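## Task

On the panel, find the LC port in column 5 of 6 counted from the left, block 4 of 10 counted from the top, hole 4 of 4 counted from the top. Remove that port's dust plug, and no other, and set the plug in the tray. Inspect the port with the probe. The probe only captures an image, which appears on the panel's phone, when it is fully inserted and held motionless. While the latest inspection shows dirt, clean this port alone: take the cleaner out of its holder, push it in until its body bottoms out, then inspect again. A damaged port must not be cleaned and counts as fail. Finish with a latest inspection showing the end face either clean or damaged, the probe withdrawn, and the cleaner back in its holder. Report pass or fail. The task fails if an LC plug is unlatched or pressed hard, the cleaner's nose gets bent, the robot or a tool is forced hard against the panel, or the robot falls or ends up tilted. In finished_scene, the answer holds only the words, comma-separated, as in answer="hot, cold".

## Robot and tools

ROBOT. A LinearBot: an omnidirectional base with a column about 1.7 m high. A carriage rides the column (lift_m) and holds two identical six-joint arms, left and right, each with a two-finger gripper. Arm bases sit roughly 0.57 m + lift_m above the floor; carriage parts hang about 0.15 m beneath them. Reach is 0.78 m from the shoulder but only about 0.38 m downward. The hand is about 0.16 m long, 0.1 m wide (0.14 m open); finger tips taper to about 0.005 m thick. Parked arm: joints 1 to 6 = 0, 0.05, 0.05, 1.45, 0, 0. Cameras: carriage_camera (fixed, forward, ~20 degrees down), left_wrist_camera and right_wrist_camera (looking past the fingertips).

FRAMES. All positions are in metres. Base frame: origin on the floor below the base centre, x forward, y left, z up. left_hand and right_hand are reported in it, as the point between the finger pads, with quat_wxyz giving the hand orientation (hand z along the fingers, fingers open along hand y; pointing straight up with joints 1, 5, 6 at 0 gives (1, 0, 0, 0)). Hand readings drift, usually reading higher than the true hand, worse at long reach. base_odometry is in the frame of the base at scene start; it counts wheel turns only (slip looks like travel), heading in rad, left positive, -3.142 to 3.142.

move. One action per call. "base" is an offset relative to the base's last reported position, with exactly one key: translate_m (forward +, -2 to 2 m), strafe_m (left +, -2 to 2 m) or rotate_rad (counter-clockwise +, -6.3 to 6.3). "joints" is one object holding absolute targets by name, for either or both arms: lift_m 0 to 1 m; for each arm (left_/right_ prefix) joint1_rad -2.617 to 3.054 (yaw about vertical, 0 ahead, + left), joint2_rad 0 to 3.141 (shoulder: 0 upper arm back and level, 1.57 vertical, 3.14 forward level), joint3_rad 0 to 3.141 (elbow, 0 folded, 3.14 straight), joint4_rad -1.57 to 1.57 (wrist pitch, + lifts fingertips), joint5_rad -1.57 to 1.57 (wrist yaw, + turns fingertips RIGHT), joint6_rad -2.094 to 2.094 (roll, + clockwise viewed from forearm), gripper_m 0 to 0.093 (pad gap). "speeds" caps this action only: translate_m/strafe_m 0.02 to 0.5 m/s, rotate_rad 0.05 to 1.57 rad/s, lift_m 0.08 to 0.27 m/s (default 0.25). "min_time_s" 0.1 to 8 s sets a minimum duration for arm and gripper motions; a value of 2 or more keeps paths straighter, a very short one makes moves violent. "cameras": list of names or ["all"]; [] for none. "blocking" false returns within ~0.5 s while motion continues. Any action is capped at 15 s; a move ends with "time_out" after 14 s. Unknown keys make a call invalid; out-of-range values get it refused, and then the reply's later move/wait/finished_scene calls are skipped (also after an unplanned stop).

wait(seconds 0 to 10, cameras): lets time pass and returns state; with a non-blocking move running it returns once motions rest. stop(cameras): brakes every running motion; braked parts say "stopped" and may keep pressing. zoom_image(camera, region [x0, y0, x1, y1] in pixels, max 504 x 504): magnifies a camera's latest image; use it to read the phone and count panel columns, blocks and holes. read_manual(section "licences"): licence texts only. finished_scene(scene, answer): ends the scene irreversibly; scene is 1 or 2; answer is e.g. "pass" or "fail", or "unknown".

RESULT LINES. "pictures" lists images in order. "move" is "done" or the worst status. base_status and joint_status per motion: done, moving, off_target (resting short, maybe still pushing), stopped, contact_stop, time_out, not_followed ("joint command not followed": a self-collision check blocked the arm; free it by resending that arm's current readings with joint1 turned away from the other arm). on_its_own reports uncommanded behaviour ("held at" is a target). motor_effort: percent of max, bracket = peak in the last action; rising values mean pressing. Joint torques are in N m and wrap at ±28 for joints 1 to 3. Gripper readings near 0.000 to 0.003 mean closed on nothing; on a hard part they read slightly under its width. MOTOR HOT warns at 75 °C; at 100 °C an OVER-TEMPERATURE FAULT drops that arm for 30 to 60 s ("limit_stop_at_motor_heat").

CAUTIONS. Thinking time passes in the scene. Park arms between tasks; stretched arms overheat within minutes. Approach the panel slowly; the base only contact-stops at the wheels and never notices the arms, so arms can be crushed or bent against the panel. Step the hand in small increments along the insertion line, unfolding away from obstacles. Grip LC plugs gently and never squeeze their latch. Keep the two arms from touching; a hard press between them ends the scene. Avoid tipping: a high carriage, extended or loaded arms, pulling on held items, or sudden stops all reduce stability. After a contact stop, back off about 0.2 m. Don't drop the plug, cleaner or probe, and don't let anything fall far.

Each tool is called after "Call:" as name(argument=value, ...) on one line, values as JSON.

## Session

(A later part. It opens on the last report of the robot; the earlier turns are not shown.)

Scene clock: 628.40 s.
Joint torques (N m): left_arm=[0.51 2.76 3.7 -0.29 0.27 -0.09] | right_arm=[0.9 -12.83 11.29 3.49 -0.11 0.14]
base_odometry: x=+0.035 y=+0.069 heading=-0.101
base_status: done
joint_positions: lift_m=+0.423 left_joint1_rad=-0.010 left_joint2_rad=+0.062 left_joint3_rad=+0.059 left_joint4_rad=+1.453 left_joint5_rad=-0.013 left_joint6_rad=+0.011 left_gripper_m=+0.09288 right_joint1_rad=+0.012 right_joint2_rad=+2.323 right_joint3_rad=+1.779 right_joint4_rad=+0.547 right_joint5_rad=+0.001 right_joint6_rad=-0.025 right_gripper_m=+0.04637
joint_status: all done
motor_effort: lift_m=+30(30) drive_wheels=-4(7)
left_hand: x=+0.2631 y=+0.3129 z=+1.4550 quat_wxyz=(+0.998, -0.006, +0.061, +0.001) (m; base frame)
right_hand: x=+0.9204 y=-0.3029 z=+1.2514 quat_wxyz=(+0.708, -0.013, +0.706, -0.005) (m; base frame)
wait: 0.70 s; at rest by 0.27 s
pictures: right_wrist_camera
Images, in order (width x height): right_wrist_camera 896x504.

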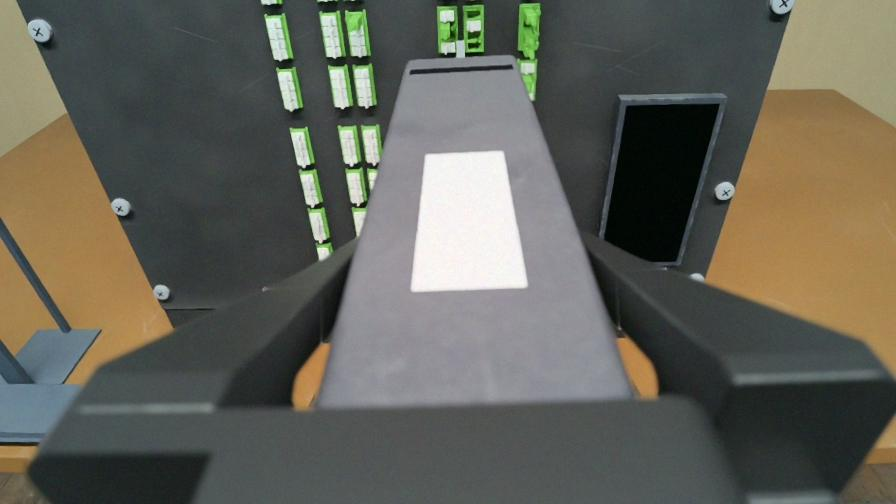

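Call:
move(base={"strafe_m":-0.0075}, speeds={"strafe_m":0.04})

Call:
move(base={"translate_m":0.006}, speeds={"translate_m":0.03})

Call:
wait(seconds=0.7, cameras=["right_wrist_camera"])

Call:
zoom_image(camera="right_wrist_camera", region=[430, 0, 490, 60])

Scene clock: 635.77 s.
Joint torques (N m): left_arm=[0.35 2.77 3.7 -0.29 0.26 -0.09] | right_arm=[0.39 -12.86 11.21 3.51 -0.1 0.14]
move: done
base_odometry: x=+0.035 y=+0.062 heading=-0.101
base_status: done
joint_positions: lift_m=+0.423 left_joint1_rad=-0.007 left_joint2_rad=+0.062 left_joint3_rad=+0.059 left_joint4_rad=+1.453 left_joint5_rad=-0.012 left_joint6_rad=+0.011 left_gripper_m=+0.09288 right_joint1_rad=+0.016 right_joint2_rad=+2.323 right_joint3_rad=+1.779 right_joint4_rad=+0.546 right_joint5_rad=+0.001 right_joint6_rad=-0.025 right_gripper_m=+0.04637
joint_status: not commanded
motor_effort: lift_m=+30(30) drive_wheels=+5(7)
left_hand: x=+0.2631 y=+0.3128 z=+1.4550 quat_wxyz=(+0.998, -0.005, +0.061, +0.002) (m; base frame)
right_hand: x=+0.9204 y=-0.3001 z=+1.2512 quat_wxyz=(+0.708, -0.014, +0.706, -0.004) (m; base frame)
pictures: none

Scene clock: 636.47 s.
Joint torques (N m): left_arm=[0.34 2.77 3.71 -0.29 0.26 -0.09] | right_arm=[0.57 -12.96 11.06 3.5 -0.11 0.13]
move: done
base_odometry: x=+0.041 y=+0.061 heading=-0.101
base_status: done
joint_positions: lift_m=+0.423 left_joint1_rad=-0.007 left_joint2_rad=+0.062 left_joint3_rad=+0.059 left_joint4_rad=+1.453 left_joint5_rad=-0.012 left_joint6_rad=+0.011 left_gripper_m=+0.09288 right_joint1_rad=+0.016 right_joint2_rad=+2.324 right_joint3_rad=+1.780 right_joint4_rad=+0.543 right_joint5_rad=+0.001 right_joint6_rad=-0.025 right_gripper_m=+0.04637
joint_status: not commanded
motor_effort: lift_m=+30(30) drive_wheels=+0(9)
left_hand: x=+0.2630 y=+0.3128 z=+1.4550 quat_wxyz=(+0.998, -0.005, +0.060, +0.002) (m; base frame)
right_hand: x=+0.9206 y=-0.3000 z=+1.2501 quat_wxyz=(+0.707, -0.014, +0.707, -0.003) (m; base frame)
pictures: none

Scene clock: 637.17 s.
Joint torques (N m): left_arm=[0.34 2.77 3.7 -0.29 0.26 -0.09] | right_arm=[0.47 -12.97 11.17 3.53 -0.11 0.14]
base_odometry: x=+0.041 y=+0.061 heading=-0.101
base_status: done
joint_positions: lift_m=+0.423 left_joint1_rad=-0.007 left_joint2_rad=+0.062 left_joint3_rad=+0.059 left_joint4_rad=+1.453 left_joint5_rad=-0.012 left_joint6_rad=+0.011 left_gripper_m=+0.09288 right_joint1_rad=+0.016 right_joint2_rad=+2.324 right_joint3_rad=+1.780 right_joint4_rad=+0.543 right_joint5_rad=+0.001 right_joint6_rad=-0.025 right_gripper_m=+0.04637
joint_status: not commanded
motor_effort: lift_m=+30(30) drive_wheels=+0(9)
left_hand: x=+0.2630 y=+0.3128 z=+1.4550 quat_wxyz=(+0.998, -0.005, +0.060, +0.002) (m; base frame)
right_hand: x=+0.9206 y=-0.3000 z=+1.2500 quat_wxyz=(+0.707, -0.014, +0.707, -0.003) (m; base frame)
wait: 0.70 s; at rest by 0.27 s
pictures: right_wrist_camera
Images, in order (width x height): right_wrist_camera 896x504.

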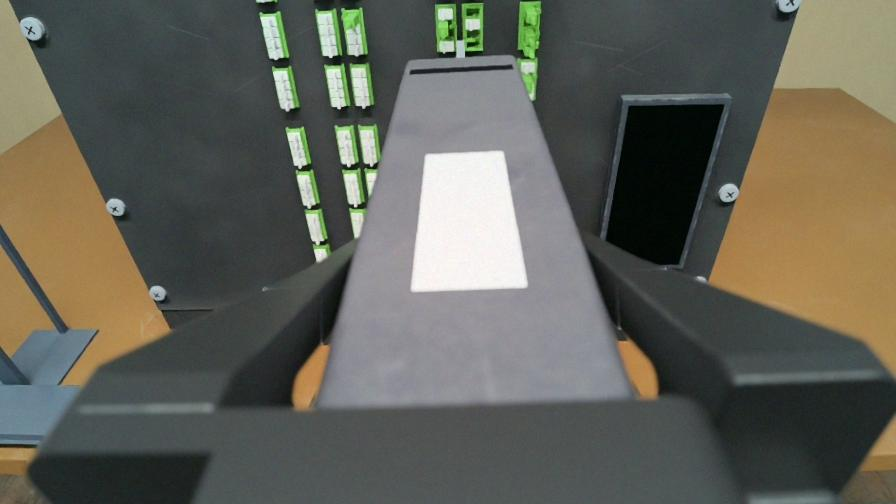

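Scaled by 8.400 from the camera's 896x504 image, which has a finer 1280x720 frame.

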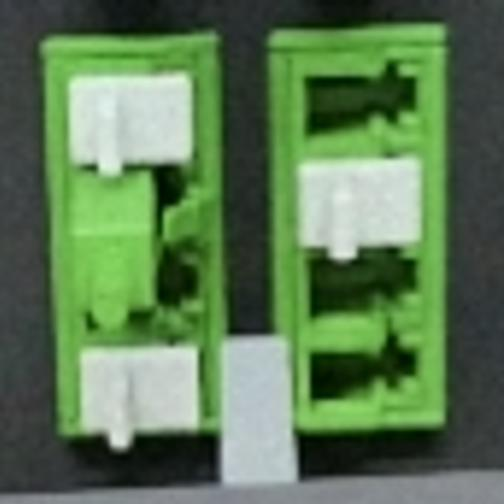

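Call:
move(joints={"right_joint1_rad":0.003,"right_joint4_rad":0.608})

Call:
wait(seconds=0.7, cameras=["right_wrist_camera"])

Call:
zoom_image(camera="right_wrist_camera", region=[430, 0, 490, 60])

Scene clock: 638.03 s.
Joint torques (N m): left_arm=[0.35 2.77 3.71 -0.29 0.26 -0.09] | right_arm=[-0.27 -12.98 11.17 3.52 -0.1 0.13]
move: off_target
base_odometry: x=+0.041 y=+0.061 heading=-0.101
base_status: not commanded
joint_positions: lift_m=+0.423 left_joint1_rad=-0.007 left_joint2_rad=+0.062 left_joint3_rad=+0.059 left_joint4_rad=+1.453 left_joint5_rad=-0.012 left_joint6_rad=+0.011 left_gripper_m=+0.09288 right_joint1_rad=+0.009 right_joint2_rad=+2.324 right_joint3_rad=+1.780 right_joint4_rad=+0.543 right_joint5_rad=+0.001 right_joint6_rad=-0.025 right_gripper_m=+0.04637
joint_status: right_joint4_rad off_target (ended at +0.543, target +0.608); the others done
motor_effort: lift_m=+30(30) drive_wheels=+0(0)
left_hand: x=+0.2630 y=+0.3128 z=+1.4550 quat_wxyz=(+0.998, -0.005, +0.060, +0.002) (m; base frame)
right_hand: x=+0.9207 y=-0.3048 z=+1.2500 quat_wxyz=(+0.707, -0.012, +0.707, -0.006) (m; base frame)
pictures: none

Scene clock: 638.73 s.
Joint torques (N m): left_arm=[0.34 2.77 3.71 -0.29 0.26 -0.09] | right_arm=[-0.29 -13.07 11.21 3.5 -0.1 0.13]
base_odometry: x=+0.041 y=+0.061 heading=-0.101
base_status: not commanded
joint_positions: lift_m=+0.423 left_joint1_rad=-0.007 left_joint2_rad=+0.062 left_joint3_rad=+0.059 left_joint4_rad=+1.453 left_joint5_rad=-0.012 left_joint6_rad=+0.011 left_gripper_m=+0.09288 right_joint1_rad=+0.009 right_joint2_rad=+2.324 right_joint3_rad=+1.780 right_joint4_rad=+0.543 right_joint5_rad=+0.001 right_joint6_rad=-0.025 right_gripper_m=+0.04637
joint_status: right_joint4_rad off_target (ended at +0.543, target +0.608); the others done
motor_effort: lift_m=+30(30) drive_wheels=+0(0)
left_hand: x=+0.2630 y=+0.3128 z=+1.4550 quat_wxyz=(+0.998, -0.005, +0.060, +0.002) (m; base frame)
right_hand: x=+0.9207 y=-0.3050 z=+1.2500 quat_wxyz=(+0.707, -0.012, +0.707, -0.006) (m; base frame)
wait: 0.70 s; at rest by 0.27 s
pictures: right_wrist_camera
Images, in order (width x height): right_wrist_camera 896x504.

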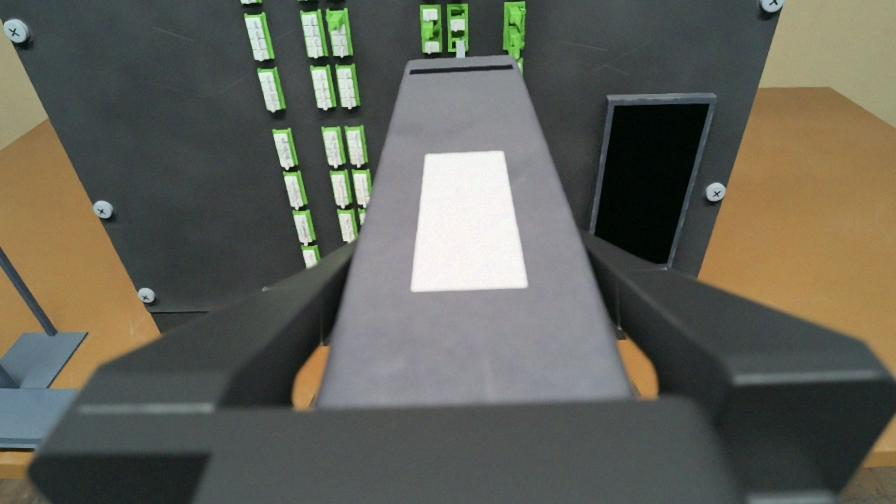

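Scaled by 8.400 from the camera's 896x504 image, which has a finer 1280x720 frame.

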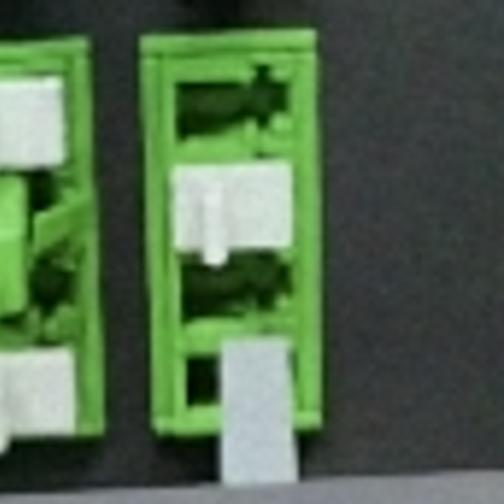

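Call:
move(joints={"right_joint1_rad":0.0125})

Call:
wait(seconds=0.7, cameras=["right_wrist_camera"])

Call:
zoom_image(camera="right_wrist_camera", region=[430, 0, 490, 60])

Scene clock: 639.50 s.
Joint torques (N m): left_arm=[0.35 2.77 3.71 -0.29 0.26 -0.09] | right_arm=[0.65 -12.98 11.15 3.53 -0.1 0.13]
move: done
base_odometry: x=+0.041 y=+0.061 heading=-0.101
base_status: not commanded
joint_positions: lift_m=+0.423 left_joint1_rad=-0.007 left_joint2_rad=+0.062 left_joint3_rad=+0.059 left_joint4_rad=+1.453 left_joint5_rad=-0.012 left_joint6_rad=+0.011 left_gripper_m=+0.09288 right_joint1_rad=+0.009 right_joint2_rad=+2.324 right_joint3_rad=+1.780 right_joint4_rad=+0.543 right_joint5_rad=+0.001 right_joint6_rad=-0.025 right_gripper_m=+0.04637
joint_status: all done
motor_effort: lift_m=+30(30) drive_wheels=+0(0)
left_hand: x=+0.2630 y=+0.3128 z=+1.4550 quat_wxyz=(+0.998, -0.005, +0.060, +0.002) (m; base frame)
right_hand: x=+0.9207 y=-0.3050 z=+1.2500 quat_wxyz=(+0.707, -0.012, +0.707, -0.006) (m; base frame)
pictures: none

Scene clock: 640.20 s.
Joint torques (N m): left_arm=[0.34 2.77 3.7 -0.29 0.26 -0.09] | right_arm=[0.62 -13.05 11.19 3.49 -0.11 0.12]
base_odometry: x=+0.041 y=+0.061 heading=-0.101
base_status: not commanded
joint_positions: lift_m=+0.423 left_joint1_rad=-0.007 left_joint2_rad=+0.062 left_joint3_rad=+0.059 left_joint4_rad=+1.453 left_joint5_rad=-0.012 left_joint6_rad=+0.011 left_gripper_m=+0.09288 right_joint1_rad=+0.009 right_joint2_rad=+2.324 right_joint3_rad=+1.780 right_joint4_rad=+0.543 right_joint5_rad=+0.001 right_joint6_rad=-0.025 right_gripper_m=+0.04637
joint_status: all done
motor_effort: lift_m=+30(30) drive_wheels=+0(0)
left_hand: x=+0.2630 y=+0.3128 z=+1.4550 quat_wxyz=(+0.998, -0.005, +0.060, +0.002) (m; base frame)
right_hand: x=+0.9207 y=-0.3050 z=+1.2500 quat_wxyz=(+0.707, -0.012, +0.707, -0.006) (m; base frame)
wait: 0.70 s; at rest by 0.27 s
pictures: right_wrist_camera
Images, in order (width x height): right_wrist_camera 896x504.

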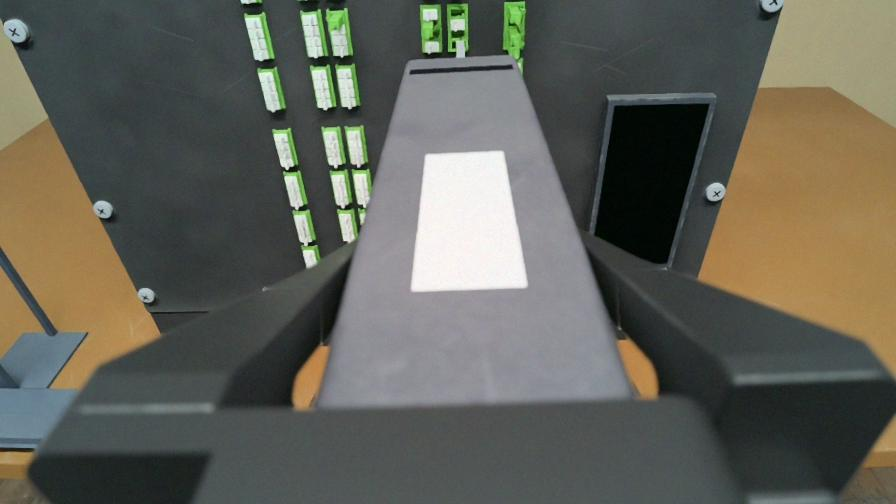

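Scaled by 8.400 from the camera's 896x504 image, which has a finer 1280x720 frame.

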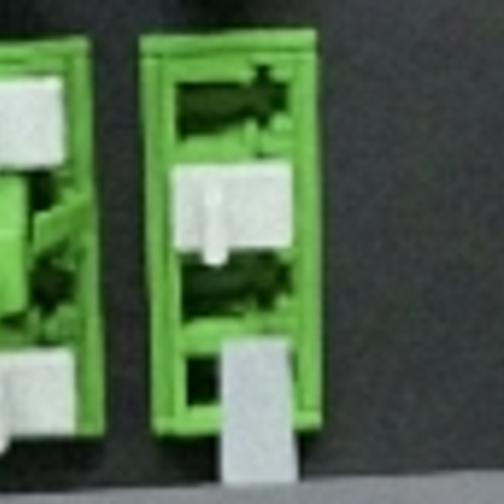

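Call:
move(joints={"right_joint1_rad":0.017})

Call:
wait(seconds=0.7, cameras=["right_wrist_camera"])

Call:
zoom_image(camera="right_wrist_camera", region=[430, 0, 490, 60])

Scene clock: 640.80 s.
Joint torques (N m): left_arm=[0.34 2.77 3.71 -0.29 0.26 -0.09] | right_arm=[1.1 -13.01 11.14 3.5 -0.11 0.13]
move: done
base_odometry: x=+0.041 y=+0.061 heading=-0.101
base_status: not commanded
joint_positions: lift_m=+0.423 left_joint1_rad=-0.007 left_joint2_rad=+0.062 left_joint3_rad=+0.059 left_joint4_rad=+1.453 left_joint5_rad=-0.012 left_joint6_rad=+0.011 left_gripper_m=+0.09288 right_joint1_rad=+0.009 right_joint2_rad=+2.324 right_joint3_rad=+1.780 right_joint4_rad=+0.543 right_joint5_rad=+0.001 right_joint6_rad=-0.025 right_gripper_m=+0.04637
joint_status: all done
motor_effort: lift_m=+30(30) drive_wheels=+0(0)
left_hand: x=+0.2630 y=+0.3128 z=+1.4550 quat_wxyz=(+0.998, -0.005, +0.060, +0.002) (m; base frame)
right_hand: x=+0.9207 y=-0.3050 z=+1.2500 quat_wxyz=(+0.707, -0.012, +0.707, -0.006) (m; base frame)
pictures: none

Scene clock: 641.50 s.
Joint torques (N m): left_arm=[0.34 2.76 3.71 -0.29 0.26 -0.09] | right_arm=[1.18 -12.98 11.21 3.52 -0.11 0.14]
base_odometry: x=+0.041 y=+0.061 heading=-0.101
base_status: not commanded
joint_positions: lift_m=+0.423 left_joint1_rad=-0.007 left_joint2_rad=+0.062 left_joint3_rad=+0.059 left_joint4_rad=+1.453 left_joint5_rad=-0.012 left_joint6_rad=+0.011 left_gripper_m=+0.09288 right_joint1_rad=+0.009 right_joint2_rad=+2.324 right_joint3_rad=+1.780 right_joint4_rad=+0.543 right_joint5_rad=+0.001 right_joint6_rad=-0.025 right_gripper_m=+0.04637
joint_status: all done
motor_effort: lift_m=+30(30) drive_wheels=+0(0)
left_hand: x=+0.2630 y=+0.3128 z=+1.4550 quat_wxyz=(+0.998, -0.005, +0.060, +0.002) (m; base frame)
right_hand: x=+0.9207 y=-0.3050 z=+1.2500 quat_wxyz=(+0.707, -0.012, +0.707, -0.006) (m; base frame)
wait: 0.70 s; at rest by 0.27 s
pictures: right_wrist_camera
Images, in order (width x height): right_wrist_camera 896x504.

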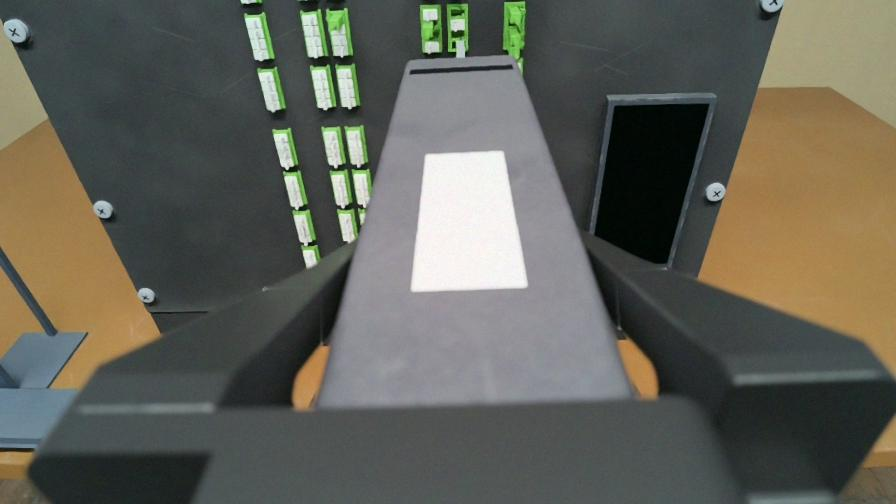

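Scaled by 8.400 from the camera's 896x504 image, which has a finer 1280x720 frame.

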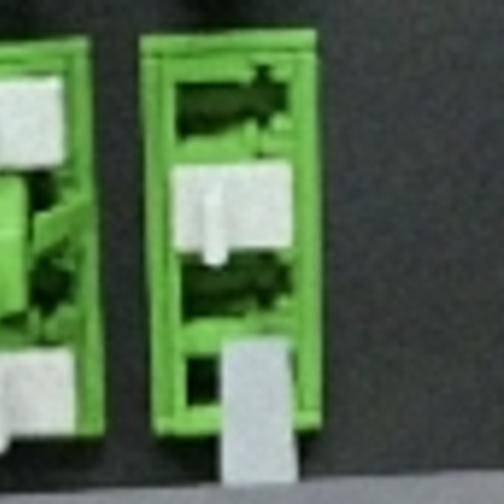

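Call:
move(joints={"right_joint1_rad":0.010,"right_joint5_rad":-0.0175,"right_joint2_rad":2.297,"right_joint3_rad":1.804,"right_joint4_rad":0.608})

Call:
move(base={"translate_m":0.006}, speeds={"translate_m":0.02})

Call:
wait(seconds=0.7, cameras=["right_wrist_camera"])

Call:
zoom_image(camera="right_wrist_camera", region=[440, 10, 480, 60])

Scene clock: 642.57 s.
Joint torques (N m): left_arm=[0.34 2.77 3.71 -0.29 0.26 -0.09] | right_arm=[0.44 -16.34 9.24 3.51 -0.17 0.12]
move: off_target
base_odometry: x=+0.041 y=+0.061 heading=-0.101
base_status: not commanded
joint_positions: lift_m=+0.423 left_joint1_rad=-0.007 left_joint2_rad=+0.062 left_joint3_rad=+0.059 left_joint4_rad=+1.453 left_joint5_rad=-0.012 left_joint6_rad=+0.011 left_gripper_m=+0.09288 right_joint1_rad=+0.009 right_joint2_rad=+2.324 right_joint3_rad=+1.780 right_joint4_rad=+0.543 right_joint5_rad=-0.008 right_joint6_rad=-0.025 right_gripper_m=+0.04637
joint_status: right_joint4_rad off_target (ended at +0.543, target +0.608); the others done
motor_effort: lift_m=+30(30) drive_wheels=+0(0)
left_hand: x=+0.2630 y=+0.3128 z=+1.4550 quat_wxyz=(+0.998, -0.005, +0.060, +0.002) (m; base frame)
right_hand: x=+0.9207 y=-0.3035 z=+1.2500 quat_wxyz=(+0.707, -0.015, +0.707, -0.003) (m; base frame)
pictures: none

Scene clock: 643.37 s.
Joint torques (N m): left_arm=[0.35 2.78 3.71 -0.27 0.26 -0.09] | right_arm=[0.47 -16.46 9.4 3.6 -0.21 0.14]
move: done
base_odometry: x=+0.047 y=+0.061 heading=-0.101
base_status: done
joint_positions: lift_m=+0.423 left_joint1_rad=-0.007 left_joint2_rad=+0.062 left_joint3_rad=+0.059 left_joint4_rad=+1.452 left_joint5_rad=-0.012 left_joint6_rad=+0.011 left_gripper_m=+0.09288 right_joint1_rad=+0.009 right_joint2_rad=+2.324 right_joint3_rad=+1.780 right_joint4_rad=+0.540 right_joint5_rad=-0.009 right_joint6_rad=-0.025 right_gripper_m=+0.04637
joint_status: not commanded
motor_effort: lift_m=+30(30) drive_wheels=+3(6)
left_hand: x=+0.2632 y=+0.3128 z=+1.4550 quat_wxyz=(+0.998, -0.005, +0.061, +0.002) (m; base frame)
right_hand: x=+0.9207 y=-0.3033 z=+1.2493 quat_wxyz=(+0.706, -0.015, +0.708, -0.002) (m; base frame)
pictures: none

Scene clock: 644.07 s.
Joint torques (N m): left_arm=[0.35 2.76 3.71 -0.28 0.26 -0.09] | right_arm=[0.44 -16.31 9.25 3.54 -0.19 0.13]
base_odometry: x=+0.047 y=+0.061 heading=-0.101
base_status: done
joint_positions: lift_m=+0.423 left_joint1_rad=-0.007 left_joint2_rad=+0.062 left_joint3_rad=+0.059 left_joint4_rad=+1.452 left_joint5_rad=-0.012 left_joint6_rad=+0.011 left_gripper_m=+0.09288 right_joint1_rad=+0.009 right_joint2_rad=+2.324 right_joint3_rad=+1.780 right_joint4_rad=+0.540 right_joint5_rad=-0.009 right_joint6_rad=-0.025 right_gripper_m=+0.04637
joint_status: not commanded
motor_effort: lift_m=+30(30) drive_wheels=+3(6)
left_hand: x=+0.2632 y=+0.3128 z=+1.4550 quat_wxyz=(+0.998, -0.005, +0.061, +0.002) (m; base frame)
right_hand: x=+0.9207 y=-0.3033 z=+1.2492 quat_wxyz=(+0.706, -0.015, +0.709, -0.002) (m; base frame)
wait: 0.70 s; at rest by 0.27 s
pictures: right_wrist_camera
Images, in order (width x height): right_wrist_camera 896x504.

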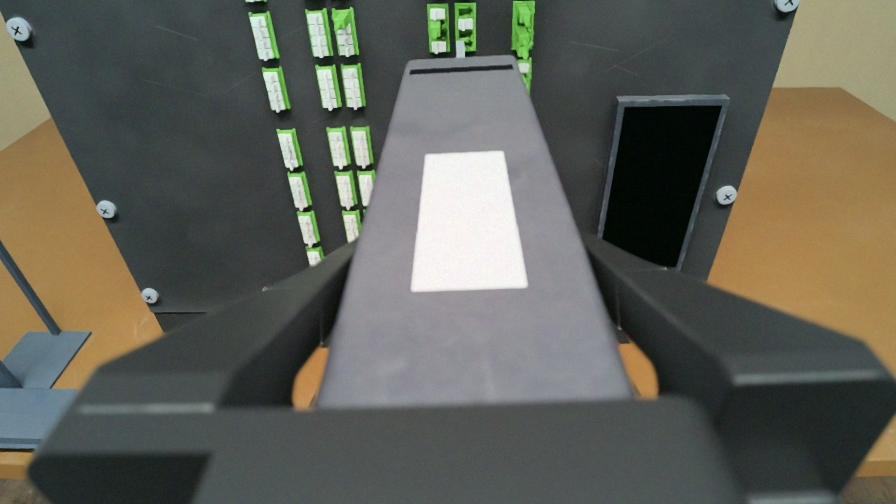

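Scaled by 10.080 from the camera's 896x504 image, which has a finer 1280x720 frame.

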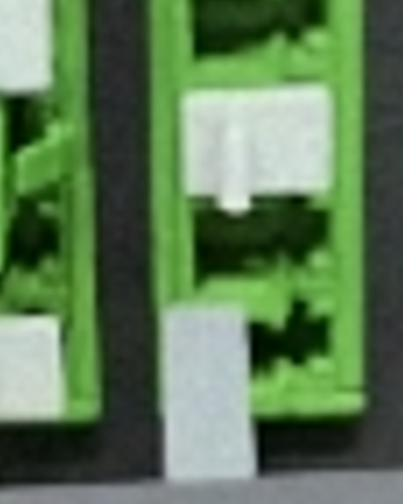

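Call:
move(joints={"right_joint5_rad":0.0075,"right_joint4_rad":0.594})

Call:
move(joints={"right_joint4_rad":0.6015})

Call:
wait(seconds=0.7, cameras=["right_wrist_camera"])

Call:
zoom_image(camera="right_wrist_camera", region=[440, 10, 480, 60])

Scene clock: 644.97 s.
Joint torques (N m): left_arm=[0.35 2.77 3.71 -0.28 0.26 -0.09] | right_arm=[0.42 -16.34 9.22 3.42 0.03 0.13]
move: off_target
base_odometry: x=+0.047 y=+0.061 heading=-0.101
base_status: not commanded
joint_positions: lift_m=+0.423 left_joint1_rad=-0.007 left_joint2_rad=+0.062 left_joint3_rad=+0.059 left_joint4_rad=+1.452 left_joint5_rad=-0.012 left_joint6_rad=+0.011 left_gripper_m=+0.09288 right_joint1_rad=+0.009 right_joint2_rad=+2.324 right_joint3_rad=+1.780 right_joint4_rad=+0.537 right_joint5_rad=-0.002 right_joint6_rad=-0.025 right_gripper_m=+0.04637
joint_status: right_joint4_rad off_target (ended at +0.537, target +0.594); the others done
motor_effort: lift_m=+30(30) drive_wheels=+3(3)
left_hand: x=+0.2632 y=+0.3128 z=+1.4550 quat_wxyz=(+0.998, -0.005, +0.061, +0.002) (m; base frame)
right_hand: x=+0.9207 y=-0.3046 z=+1.2485 quat_wxyz=(+0.705, -0.013, +0.710, -0.005) (m; base frame)
pictures: none

Scene clock: 645.30 s.
Joint torques (N m): left_arm=[0.35 2.77 3.7 -0.28 0.26 -0.09] | right_arm=[0.43 -16.39 9.25 3.51 0.01 0.15]
move: off_target
base_odometry: x=+0.047 y=+0.061 heading=-0.101
base_status: not commanded
joint_positions: lift_m=+0.423 left_joint1_rad=-0.007 left_joint2_rad=+0.062 left_joint3_rad=+0.059 left_joint4_rad=+1.452 left_joint5_rad=-0.012 left_joint6_rad=+0.011 left_gripper_m=+0.09288 right_joint1_rad=+0.009 right_joint2_rad=+2.324 right_joint3_rad=+1.780 right_joint4_rad=+0.537 right_joint5_rad=-0.001 right_joint6_rad=-0.025 right_gripper_m=+0.04637
joint_status: right_joint4_rad off_target (ended at +0.537, target +0.602)
motor_effort: lift_m=+30(30) drive_wheels=+3(3)
left_hand: x=+0.2632 y=+0.3128 z=+1.4550 quat_wxyz=(+0.998, -0.005, +0.061, +0.002) (m; base frame)
right_hand: x=+0.9207 y=-0.3048 z=+1.2485 quat_wxyz=(+0.705, -0.012, +0.710, -0.005) (m; base frame)
pictures: none

Scene clock: 646.00 s.
Joint torques (N m): left_arm=[0.35 2.77 3.71 -0.28 0.26 -0.09] | right_arm=[0.46 -16.35 9.25 3.51 0 0.13]
base_odometry: x=+0.047 y=+0.061 heading=-0.101
base_status: not commanded
joint_positions: lift_m=+0.423 left_joint1_rad=-0.007 left_joint2_rad=+0.062 left_joint3_rad=+0.059 left_joint4_rad=+1.452 left_joint5_rad=-0.012 left_joint6_rad=+0.011 left_gripper_m=+0.09288 right_joint1_rad=+0.009 right_joint2_rad=+2.324 right_joint3_rad=+1.780 right_joint4_rad=+0.537 right_joint5_rad=-0.001 right_joint6_rad=-0.025 right_gripper_m=+0.04637
joint_status: right_joint4_rad off_target (ended at +0.537, target +0.602)
motor_effort: lift_m=+30(30) drive_wheels=+3(3)
left_hand: x=+0.2632 y=+0.3128 z=+1.4550 quat_wxyz=(+0.998, -0.005, +0.061, +0.002) (m; base frame)
right_hand: x=+0.9207 y=-0.3048 z=+1.2485 quat_wxyz=(+0.705, -0.012, +0.710, -0.005) (m; base frame)
wait: 0.70 s; at rest by 0.27 s
pictures: right_wrist_camera
Images, in order (width x height): right_wrist_camera 896x504.

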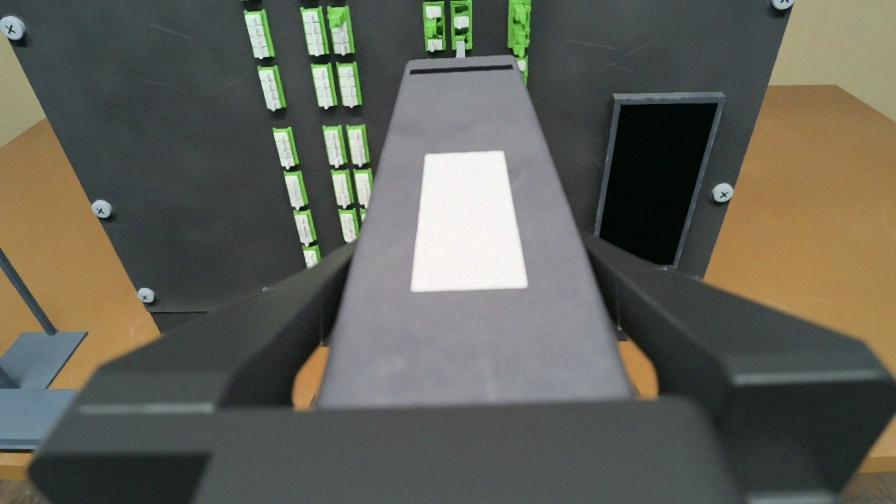

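Scaled by 10.080 from the camera's 896x504 image, which has a finer 1280x720 frame.

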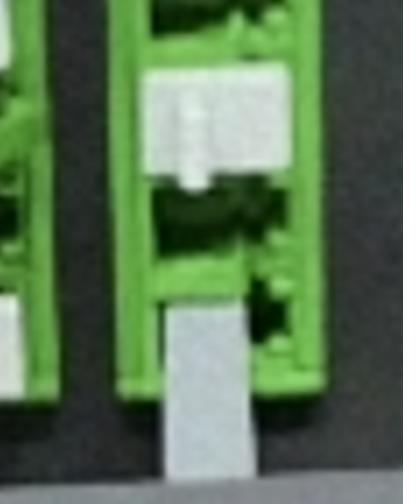

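Call:
move(joints={"right_joint5_rad":-0.0165,"right_joint4_rad":0.5925})

Call:
move(joints={"right_joint4_rad":0.6005,"right_joint5_rad":0.0063})

Call:
move(base={"translate_m":0.003}, speeds={"translate_m":0.02})

Call:
wait(seconds=0.7, cameras=["right_wrist_camera"])

Call:
zoom_image(camera="right_wrist_camera", region=[440, 10, 480, 60])

Scene clock: 646.77 s.
Joint torques (N m): left_arm=[0.35 2.77 3.71 -0.28 0.26 -0.09] | right_arm=[0.36 -16.35 9.29 3.45 -0.2 0.14]
move: off_target
base_odometry: x=+0.047 y=+0.061 heading=-0.101
base_status: not commanded
joint_positions: lift_m=+0.423 left_joint1_rad=-0.007 left_joint2_rad=+0.062 left_joint3_rad=+0.059 left_joint4_rad=+1.452 left_joint5_rad=-0.012 left_joint6_rad=+0.011 left_gripper_m=+0.09288 right_joint1_rad=+0.009 right_joint2_rad=+2.324 right_joint3_rad=+1.780 right_joint4_rad=+0.535 right_joint5_rad=-0.007 right_joint6_rad=-0.025 right_gripper_m=+0.04637
joint_status: right_joint4_rad off_target (ended at +0.535, target +0.593); the others done
motor_effort: lift_m=+30(30) drive_wheels=+3(3)
left_hand: x=+0.2632 y=+0.3128 z=+1.4550 quat_wxyz=(+0.998, -0.005, +0.061, +0.002) (m; base frame)
right_hand: x=+0.9207 y=-0.3036 z=+1.2481 quat_wxyz=(+0.704, -0.015, +0.710, -0.003) (m; base frame)
pictures: none

Scene clock: 647.10 s.
Joint torques (N m): left_arm=[0.35 2.77 3.7 -0.28 0.26 -0.09] | right_arm=[0.44 -16.38 9.25 3.51 0.02 0.14]
move: off_target
base_odometry: x=+0.047 y=+0.061 heading=-0.101
base_status: not commanded
joint_positions: lift_m=+0.423 left_joint1_rad=-0.007 left_joint2_rad=+0.062 left_joint3_rad=+0.059 left_joint4_rad=+1.452 left_joint5_rad=-0.012 left_joint6_rad=+0.011 left_gripper_m=+0.09288 right_joint1_rad=+0.009 right_joint2_rad=+2.324 right_joint3_rad=+1.780 right_joint4_rad=+0.535 right_joint5_rad=-0.003 right_joint6_rad=-0.025 right_gripper_m=+0.04637
joint_status: right_joint4_rad off_target (ended at +0.535, target +0.601); the others done
motor_effort: lift_m=+30(30) drive_wheels=+3(3)
left_hand: x=+0.2632 y=+0.3128 z=+1.4550 quat_wxyz=(+0.998, -0.005, +0.061, +0.002) (m; base frame)
right_hand: x=+0.9207 y=-0.3044 z=+1.2481 quat_wxyz=(+0.704, -0.013, +0.710, -0.005) (m; base frame)
pictures: none

Scene clock: 647.83 s.
Joint torques (N m): left_arm=[0.35 2.77 3.7 -0.27 0.26 -0.09] | right_arm=[0.27 -16.36 9.18 3.57 0 0.13]
move: done
base_odometry: x=+0.050 y=+0.060 heading=-0.102
base_status: done
joint_positions: lift_m=+0.423 left_joint1_rad=-0.007 left_joint2_rad=+0.062 left_joint3_rad=+0.059 left_joint4_rad=+1.452 left_joint5_rad=-0.012 left_joint6_rad=+0.011 left_gripper_m=+0.09288 right_joint1_rad=+0.009 right_joint2_rad=+2.324 right_joint3_rad=+1.780 right_joint4_rad=+0.532 right_joint5_rad=-0.002 right_joint6_rad=-0.025 right_gripper_m=+0.04637
joint_status: not commanded
motor_effort: lift_m=+29(30) drive_wheels=-3(9)
left_hand: x=+0.2632 y=+0.3128 z=+1.4550 quat_wxyz=(+0.998, -0.005, +0.061, +0.002) (m; base frame)
right_hand: x=+0.9207 y=-0.3046 z=+1.2473 quat_wxyz=(+0.703, -0.013, +0.711, -0.005) (m; base frame)
pictures: none

Scene clock: 648.53 s.
Joint torques (N m): left_arm=[0.35 2.77 3.71 -0.28 0.26 -0.09] | right_arm=[0.43 -16.38 9.24 3.55 0 0.14]
base_odometry: x=+0.050 y=+0.060 heading=-0.102
base_status: done
joint_positions: lift_m=+0.423 left_joint1_rad=-0.007 left_joint2_rad=+0.062 left_joint3_rad=+0.059 left_joint4_rad=+1.452 left_joint5_rad=-0.012 left_joint6_rad=+0.011 left_gripper_m=+0.09288 right_joint1_rad=+0.009 right_joint2_rad=+2.324 right_joint3_rad=+1.780 right_joint4_rad=+0.532 right_joint5_rad=-0.002 right_joint6_rad=-0.025 right_gripper_m=+0.04637
joint_status: not commanded
motor_effort: lift_m=+30(30) drive_wheels=+4(9)
left_hand: x=+0.2632 y=+0.3128 z=+1.4550 quat_wxyz=(+0.998, -0.005, +0.061, +0.002) (m; base frame)
right_hand: x=+0.9207 y=-0.3046 z=+1.2474 quat_wxyz=(+0.703, -0.013, +0.711, -0.005) (m; base frame)
wait: 0.70 s; at rest by 0.27 s
pictures: right_wrist_camera
Images, in order (width x height): right_wrist_camera 896x504.

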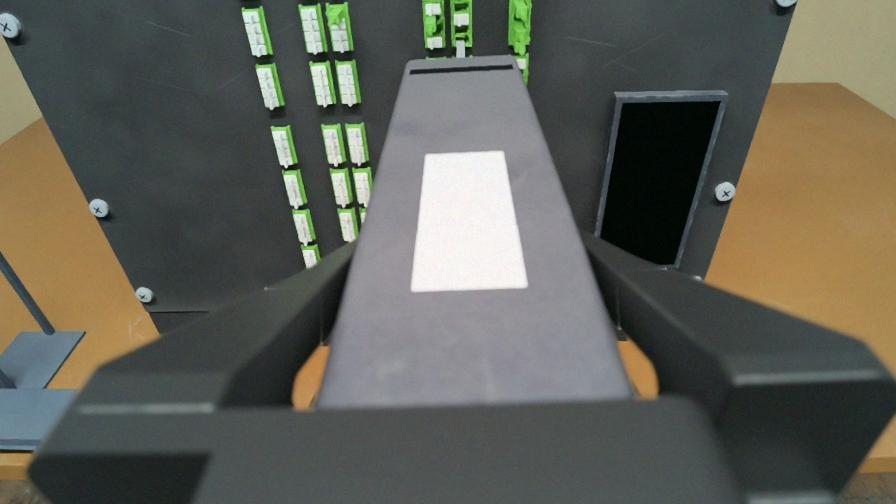

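Scaled by 10.080 from the camera's 896x504 image, which has a finer 1280x720 frame.

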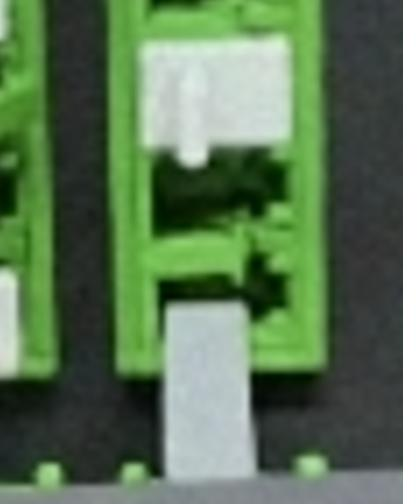

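Call:
move(joints={"right_joint4_rad":0.616,"right_joint5_rad":-0.0165})

Call:
move(joints={"right_joint4_rad":0.601,"right_joint5_rad":0.0058})

Call:
wait(seconds=0.7, cameras=["right_wrist_camera"])

Call:
zoom_image(camera="right_wrist_camera", region=[440, 10, 480, 60])

Scene clock: 649.33 s.
Joint torques (N m): left_arm=[0.34 2.77 3.7 -0.28 0.26 -0.09] | right_arm=[0.43 -16.32 9.24 3.72 -0.22 0.14]
move: off_target
base_odometry: x=+0.050 y=+0.060 heading=-0.102
base_status: not commanded
joint_positions: lift_m=+0.423 left_joint1_rad=-0.007 left_joint2_rad=+0.062 left_joint3_rad=+0.059 left_joint4_rad=+1.452 left_joint5_rad=-0.012 left_joint6_rad=+0.011 left_gripper_m=+0.09288 right_joint1_rad=+0.009 right_joint2_rad=+2.324 right_joint3_rad=+1.780 right_joint4_rad=+0.536 right_joint5_rad=-0.007 right_joint6_rad=-0.025 right_gripper_m=+0.04637
joint_status: right_joint4_rad off_target (ended at +0.536, target +0.616); the others done
motor_effort: lift_m=+30(30) drive_wheels=+4(4)
left_hand: x=+0.2632 y=+0.3128 z=+1.4550 quat_wxyz=(+0.998, -0.005, +0.061, +0.002) (m; base frame)
right_hand: x=+0.9207 y=-0.3036 z=+1.2483 quat_wxyz=(+0.704, -0.015, +0.710, -0.003) (m; base frame)
pictures: none

Scene clock: 649.73 s.
Joint torques (N m): left_arm=[0.35 2.77 3.7 -0.28 0.26 -0.09] | right_arm=[0.42 -16.34 9.26 3.51 0.07 0.13]
move: off_target
base_odometry: x=+0.050 y=+0.060 heading=-0.102
base_status: not commanded
joint_positions: lift_m=+0.423 left_joint1_rad=-0.007 left_joint2_rad=+0.062 left_joint3_rad=+0.059 left_joint4_rad=+1.452 left_joint5_rad=-0.012 left_joint6_rad=+0.011 left_gripper_m=+0.09288 right_joint1_rad=+0.009 right_joint2_rad=+2.324 right_joint3_rad=+1.780 right_joint4_rad=+0.536 right_joint5_rad=-0.003 right_joint6_rad=-0.025 right_gripper_m=+0.04637
joint_status: right_joint4_rad off_target (ended at +0.536, target +0.601); the others done
motor_effort: lift_m=+30(30) drive_wheels=+4(4)
left_hand: x=+0.2632 y=+0.3128 z=+1.4550 quat_wxyz=(+0.998, -0.005, +0.061, +0.002) (m; base frame)
right_hand: x=+0.9207 y=-0.3044 z=+1.2483 quat_wxyz=(+0.704, -0.013, +0.710, -0.005) (m; base frame)
pictures: none

Scene clock: 650.43 s.
Joint torques (N m): left_arm=[0.35 2.77 3.7 -0.28 0.26 -0.09] | right_arm=[0.4 -16.4 9.26 3.51 0 0.13]
base_odometry: x=+0.050 y=+0.060 heading=-0.102
base_status: not commanded
joint_positions: lift_m=+0.423 left_joint1_rad=-0.007 left_joint2_rad=+0.062 left_joint3_rad=+0.059 left_joint4_rad=+1.452 left_joint5_rad=-0.012 left_joint6_rad=+0.011 left_gripper_m=+0.09288 right_joint1_rad=+0.009 right_joint2_rad=+2.324 right_joint3_rad=+1.780 right_joint4_rad=+0.536 right_joint5_rad=-0.002 right_joint6_rad=-0.025 right_gripper_m=+0.04637
joint_status: right_joint4_rad off_target (ended at +0.536, target +0.601); the others done
motor_effort: lift_m=+30(30) drive_wheels=+4(4)
left_hand: x=+0.2632 y=+0.3128 z=+1.4550 quat_wxyz=(+0.998, -0.005, +0.061, +0.002) (m; base frame)
right_hand: x=+0.9207 y=-0.3045 z=+1.2483 quat_wxyz=(+0.704, -0.013, +0.710, -0.005) (m; base frame)
wait: 0.70 s; at rest by 0.27 s
pictures: right_wrist_camera
Images, in order (width x height): right_wrist_camera 896x504.

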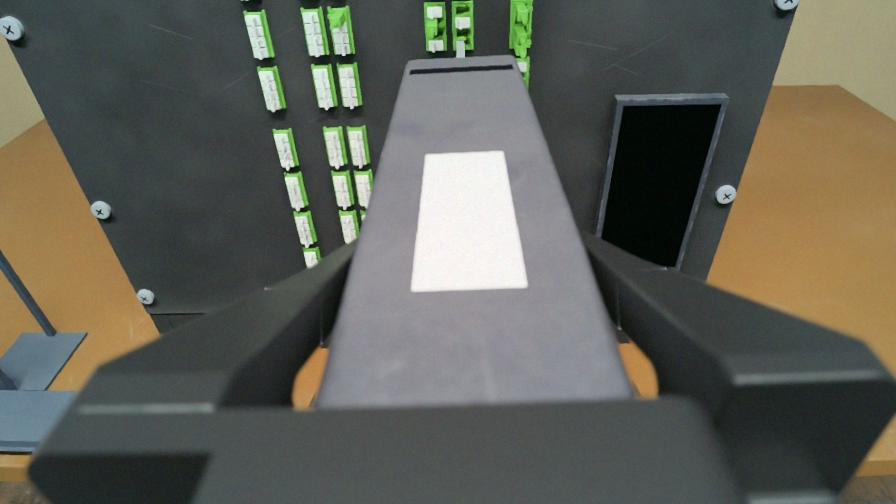

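Scaled by 10.080 from the camera's 896x504 image, which has a finer 1280x720 frame.

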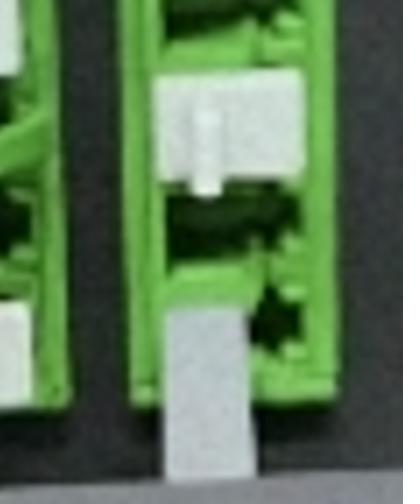

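Call:
move(joints={"right_joint5_rad":0.0068})

Call:
move(base={"translate_m":0.0035}, speeds={"translate_m":0.02})

Call:
wait(seconds=0.7, cameras=["right_wrist_camera"])

Call:
zoom_image(camera="right_wrist_camera", region=[440, 10, 480, 60])

Scene clock: 651.17 s.
Joint torques (N m): left_arm=[0.35 2.77 3.71 -0.28 0.26 -0.09] | right_arm=[0.43 -16.38 9.24 3.51 -0.01 0.14]
move: done
base_odometry: x=+0.050 y=+0.060 heading=-0.102
base_status: not commanded
joint_positions: lift_m=+0.423 left_joint1_rad=-0.007 left_joint2_rad=+0.062 left_joint3_rad=+0.059 left_joint4_rad=+1.452 left_joint5_rad=-0.012 left_joint6_rad=+0.011 left_gripper_m=+0.09288 right_joint1_rad=+0.009 right_joint2_rad=+2.324 right_joint3_rad=+1.780 right_joint4_rad=+0.536 right_joint5_rad=-0.002 right_joint6_rad=-0.025 right_gripper_m=+0.04637
joint_status: all done
motor_effort: lift_m=+30(30) drive_wheels=+4(4)
left_hand: x=+0.2632 y=+0.3128 z=+1.4550 quat_wxyz=(+0.998, -0.005, +0.061, +0.002) (m; base frame)
right_hand: x=+0.9207 y=-0.3046 z=+1.2483 quat_wxyz=(+0.704, -0.013, +0.710, -0.005) (m; base frame)
pictures: none

Scene clock: 651.73 s.
Joint torques (N m): left_arm=[0.35 2.76 3.79 -0.27 0.26 -0.09] | right_arm=[0.44 -15.53 9.37 3.71 0.02 0.12]
move: done
base_odometry: x=+0.053 y=+0.060 heading=-0.102
base_status: done
joint_positions: lift_m=+0.423 left_joint1_rad=-0.007 left_joint2_rad=+0.062 left_joint3_rad=+0.058 left_joint4_rad=+1.451 left_joint5_rad=-0.012 left_joint6_rad=+0.011 left_gripper_m=+0.09288 right_joint1_rad=+0.009 right_joint2_rad=+2.315 right_joint3_rad=+1.779 right_joint4_rad=+0.520 right_joint5_rad=-0.002 right_joint6_rad=-0.025 right_gripper_m=+0.04637
joint_status: not commanded
motor_effort: lift_m=+30(30) drive_wheels=+9(11)
left_hand: x=+0.2637 y=+0.3128 z=+1.4547 quat_wxyz=(+0.998, -0.005, +0.062, +0.002) (m; base frame)
right_hand: x=+0.9195 y=-0.3047 z=+1.2498 quat_wxyz=(+0.701, -0.013, +0.713, -0.005) (m; base frame)
pictures: none

Scene clock: 652.43 s.
Joint torques (N m): left_arm=[0.35 2.77 3.79 -0.27 0.26 -0.09] | right_arm=[0.44 -15.46 9.31 3.71 -0.01 0.16]
base_odometry: x=+0.053 y=+0.060 heading=-0.102
base_status: done
joint_positions: lift_m=+0.423 left_joint1_rad=-0.007 left_joint2_rad=+0.062 left_joint3_rad=+0.058 left_joint4_rad=+1.451 left_joint5_rad=-0.012 left_joint6_rad=+0.011 left_gripper_m=+0.09288 right_joint1_rad=+0.009 right_joint2_rad=+2.315 right_joint3_rad=+1.779 right_joint4_rad=+0.520 right_joint5_rad=-0.002 right_joint6_rad=-0.025 right_gripper_m=+0.04637
joint_status: not commanded
motor_effort: lift_m=+30(30) drive_wheels=+9(11)
left_hand: x=+0.2637 y=+0.3128 z=+1.4547 quat_wxyz=(+0.998, -0.005, +0.062, +0.002) (m; base frame)
right_hand: x=+0.9195 y=-0.3047 z=+1.2498 quat_wxyz=(+0.701, -0.013, +0.713, -0.005) (m; base frame)
wait: 0.70 s; at rest by 0.27 s
pictures: right_wrist_camera
Images, in order (width x height): right_wrist_camera 896x504.

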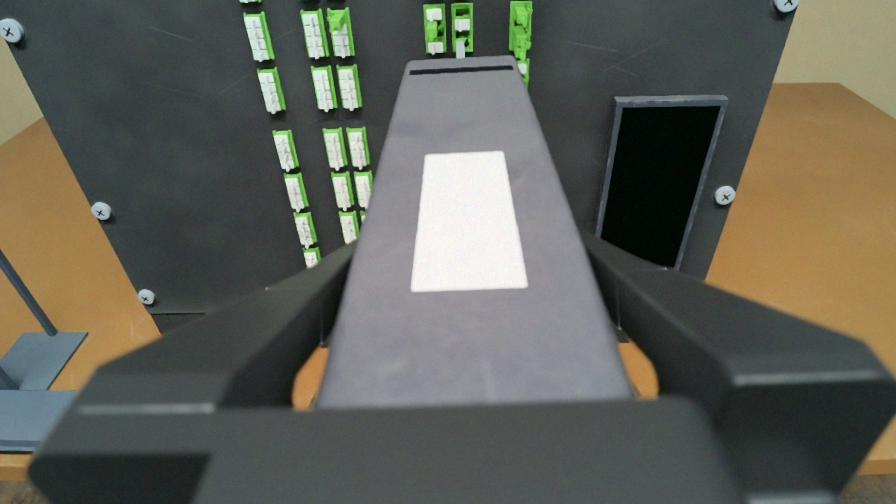

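Scaled by 10.080 from the camera's 896x504 image, which has a finer 1280x720 frame.

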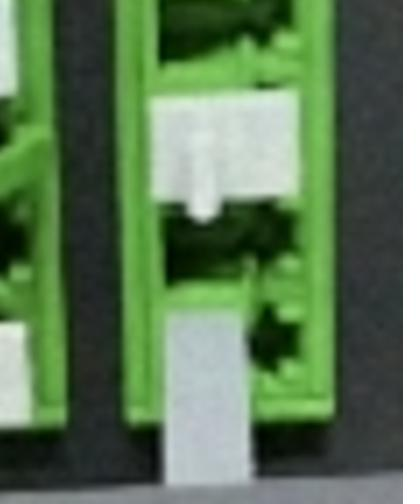

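Call:
move(base={"translate_m":-0.0035}, speeds={"translate_m":0.02})

Call:
wait(seconds=0.7, cameras=["right_wrist_camera"])

Call:
zoom_image(camera="right_wrist_camera", region=[440, 10, 480, 60])

Scene clock: 653.73 s.
Joint torques (N m): left_arm=[0.34 2.74 3.84 -0.26 0.26 -0.09] | right_arm=[0.36 -15.46 9.24 3.57 -0.02 0.14]
move: done
base_odometry: x=+0.049 y=+0.060 heading=-0.102
base_status: done
joint_positions: lift_m=+0.423 left_joint1_rad=-0.007 left_joint2_rad=+0.062 left_joint3_rad=+0.058 left_joint4_rad=+1.451 left_joint5_rad=-0.012 left_joint6_rad=+0.011 left_gripper_m=+0.09288 right_joint1_rad=+0.009 right_joint2_rad=+2.315 right_joint3_rad=+1.779 right_joint4_rad=+0.532 right_joint5_rad=-0.001 right_joint6_rad=-0.025 right_gripper_m=+0.04637
joint_status: not commanded
motor_effort: lift_m=+29(30) drive_wheels=+1(5)
left_hand: x=+0.2638 y=+0.3128 z=+1.4546 quat_wxyz=(+0.998, -0.005, +0.062, +0.002) (m; base frame)
right_hand: x=+0.9195 y=-0.3048 z=+1.2528 quat_wxyz=(+0.705, -0.012, +0.709, -0.005) (m; base frame)
pictures: none

Scene clock: 654.43 s.
Joint torques (N m): left_arm=[0.34 2.76 3.82 -0.27 0.26 -0.09] | right_arm=[0.47 -15.5 9.36 3.55 0 0.13]
base_odometry: x=+0.049 y=+0.060 heading=-0.102
base_status: done
joint_positions: lift_m=+0.423 left_joint1_rad=-0.007 left_joint2_rad=+0.062 left_joint3_rad=+0.058 left_joint4_rad=+1.451 left_joint5_rad=-0.012 left_joint6_rad=+0.011 left_gripper_m=+0.09288 right_joint1_rad=+0.009 right_joint2_rad=+2.315 right_joint3_rad=+1.779 right_joint4_rad=+0.532 right_joint5_rad=-0.001 right_joint6_rad=-0.025 right_gripper_m=+0.04637
joint_status: not commanded
motor_effort: lift_m=+30(30) drive_wheels=+1(5)
left_hand: x=+0.2638 y=+0.3128 z=+1.4546 quat_wxyz=(+0.998, -0.005, +0.062, +0.002) (m; base frame)
right_hand: x=+0.9195 y=-0.3048 z=+1.2529 quat_wxyz=(+0.706, -0.012, +0.708, -0.005) (m; base frame)
wait: 0.70 s; at rest by 0.27 s
pictures: right_wrist_camera
Images, in order (width x height): right_wrist_camera 896x504.

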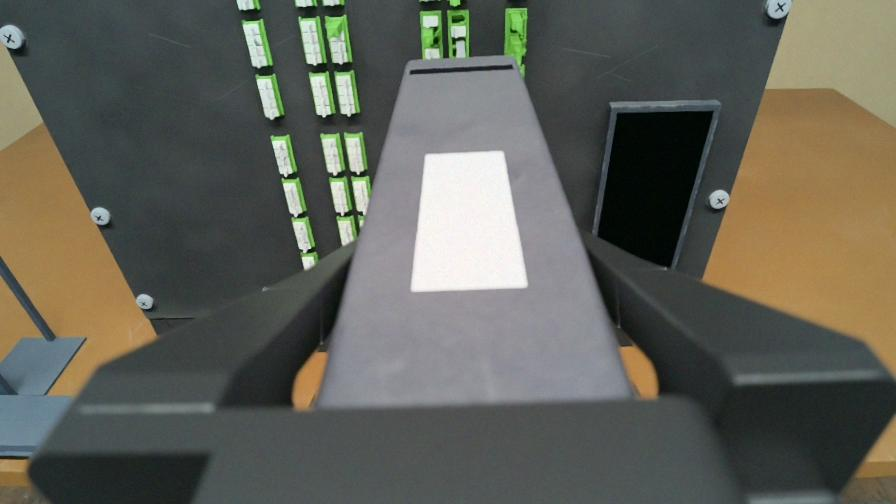

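Scaled by 10.080 from the camera's 896x504 image, which has a finer 1280x720 frame.

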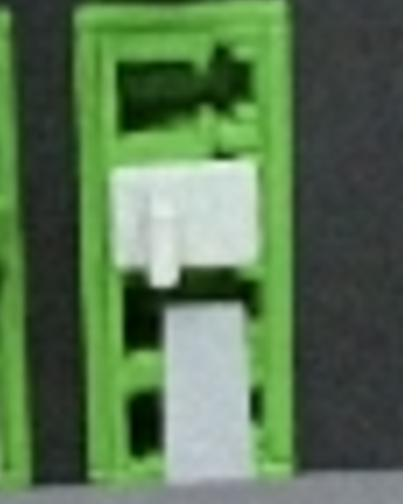

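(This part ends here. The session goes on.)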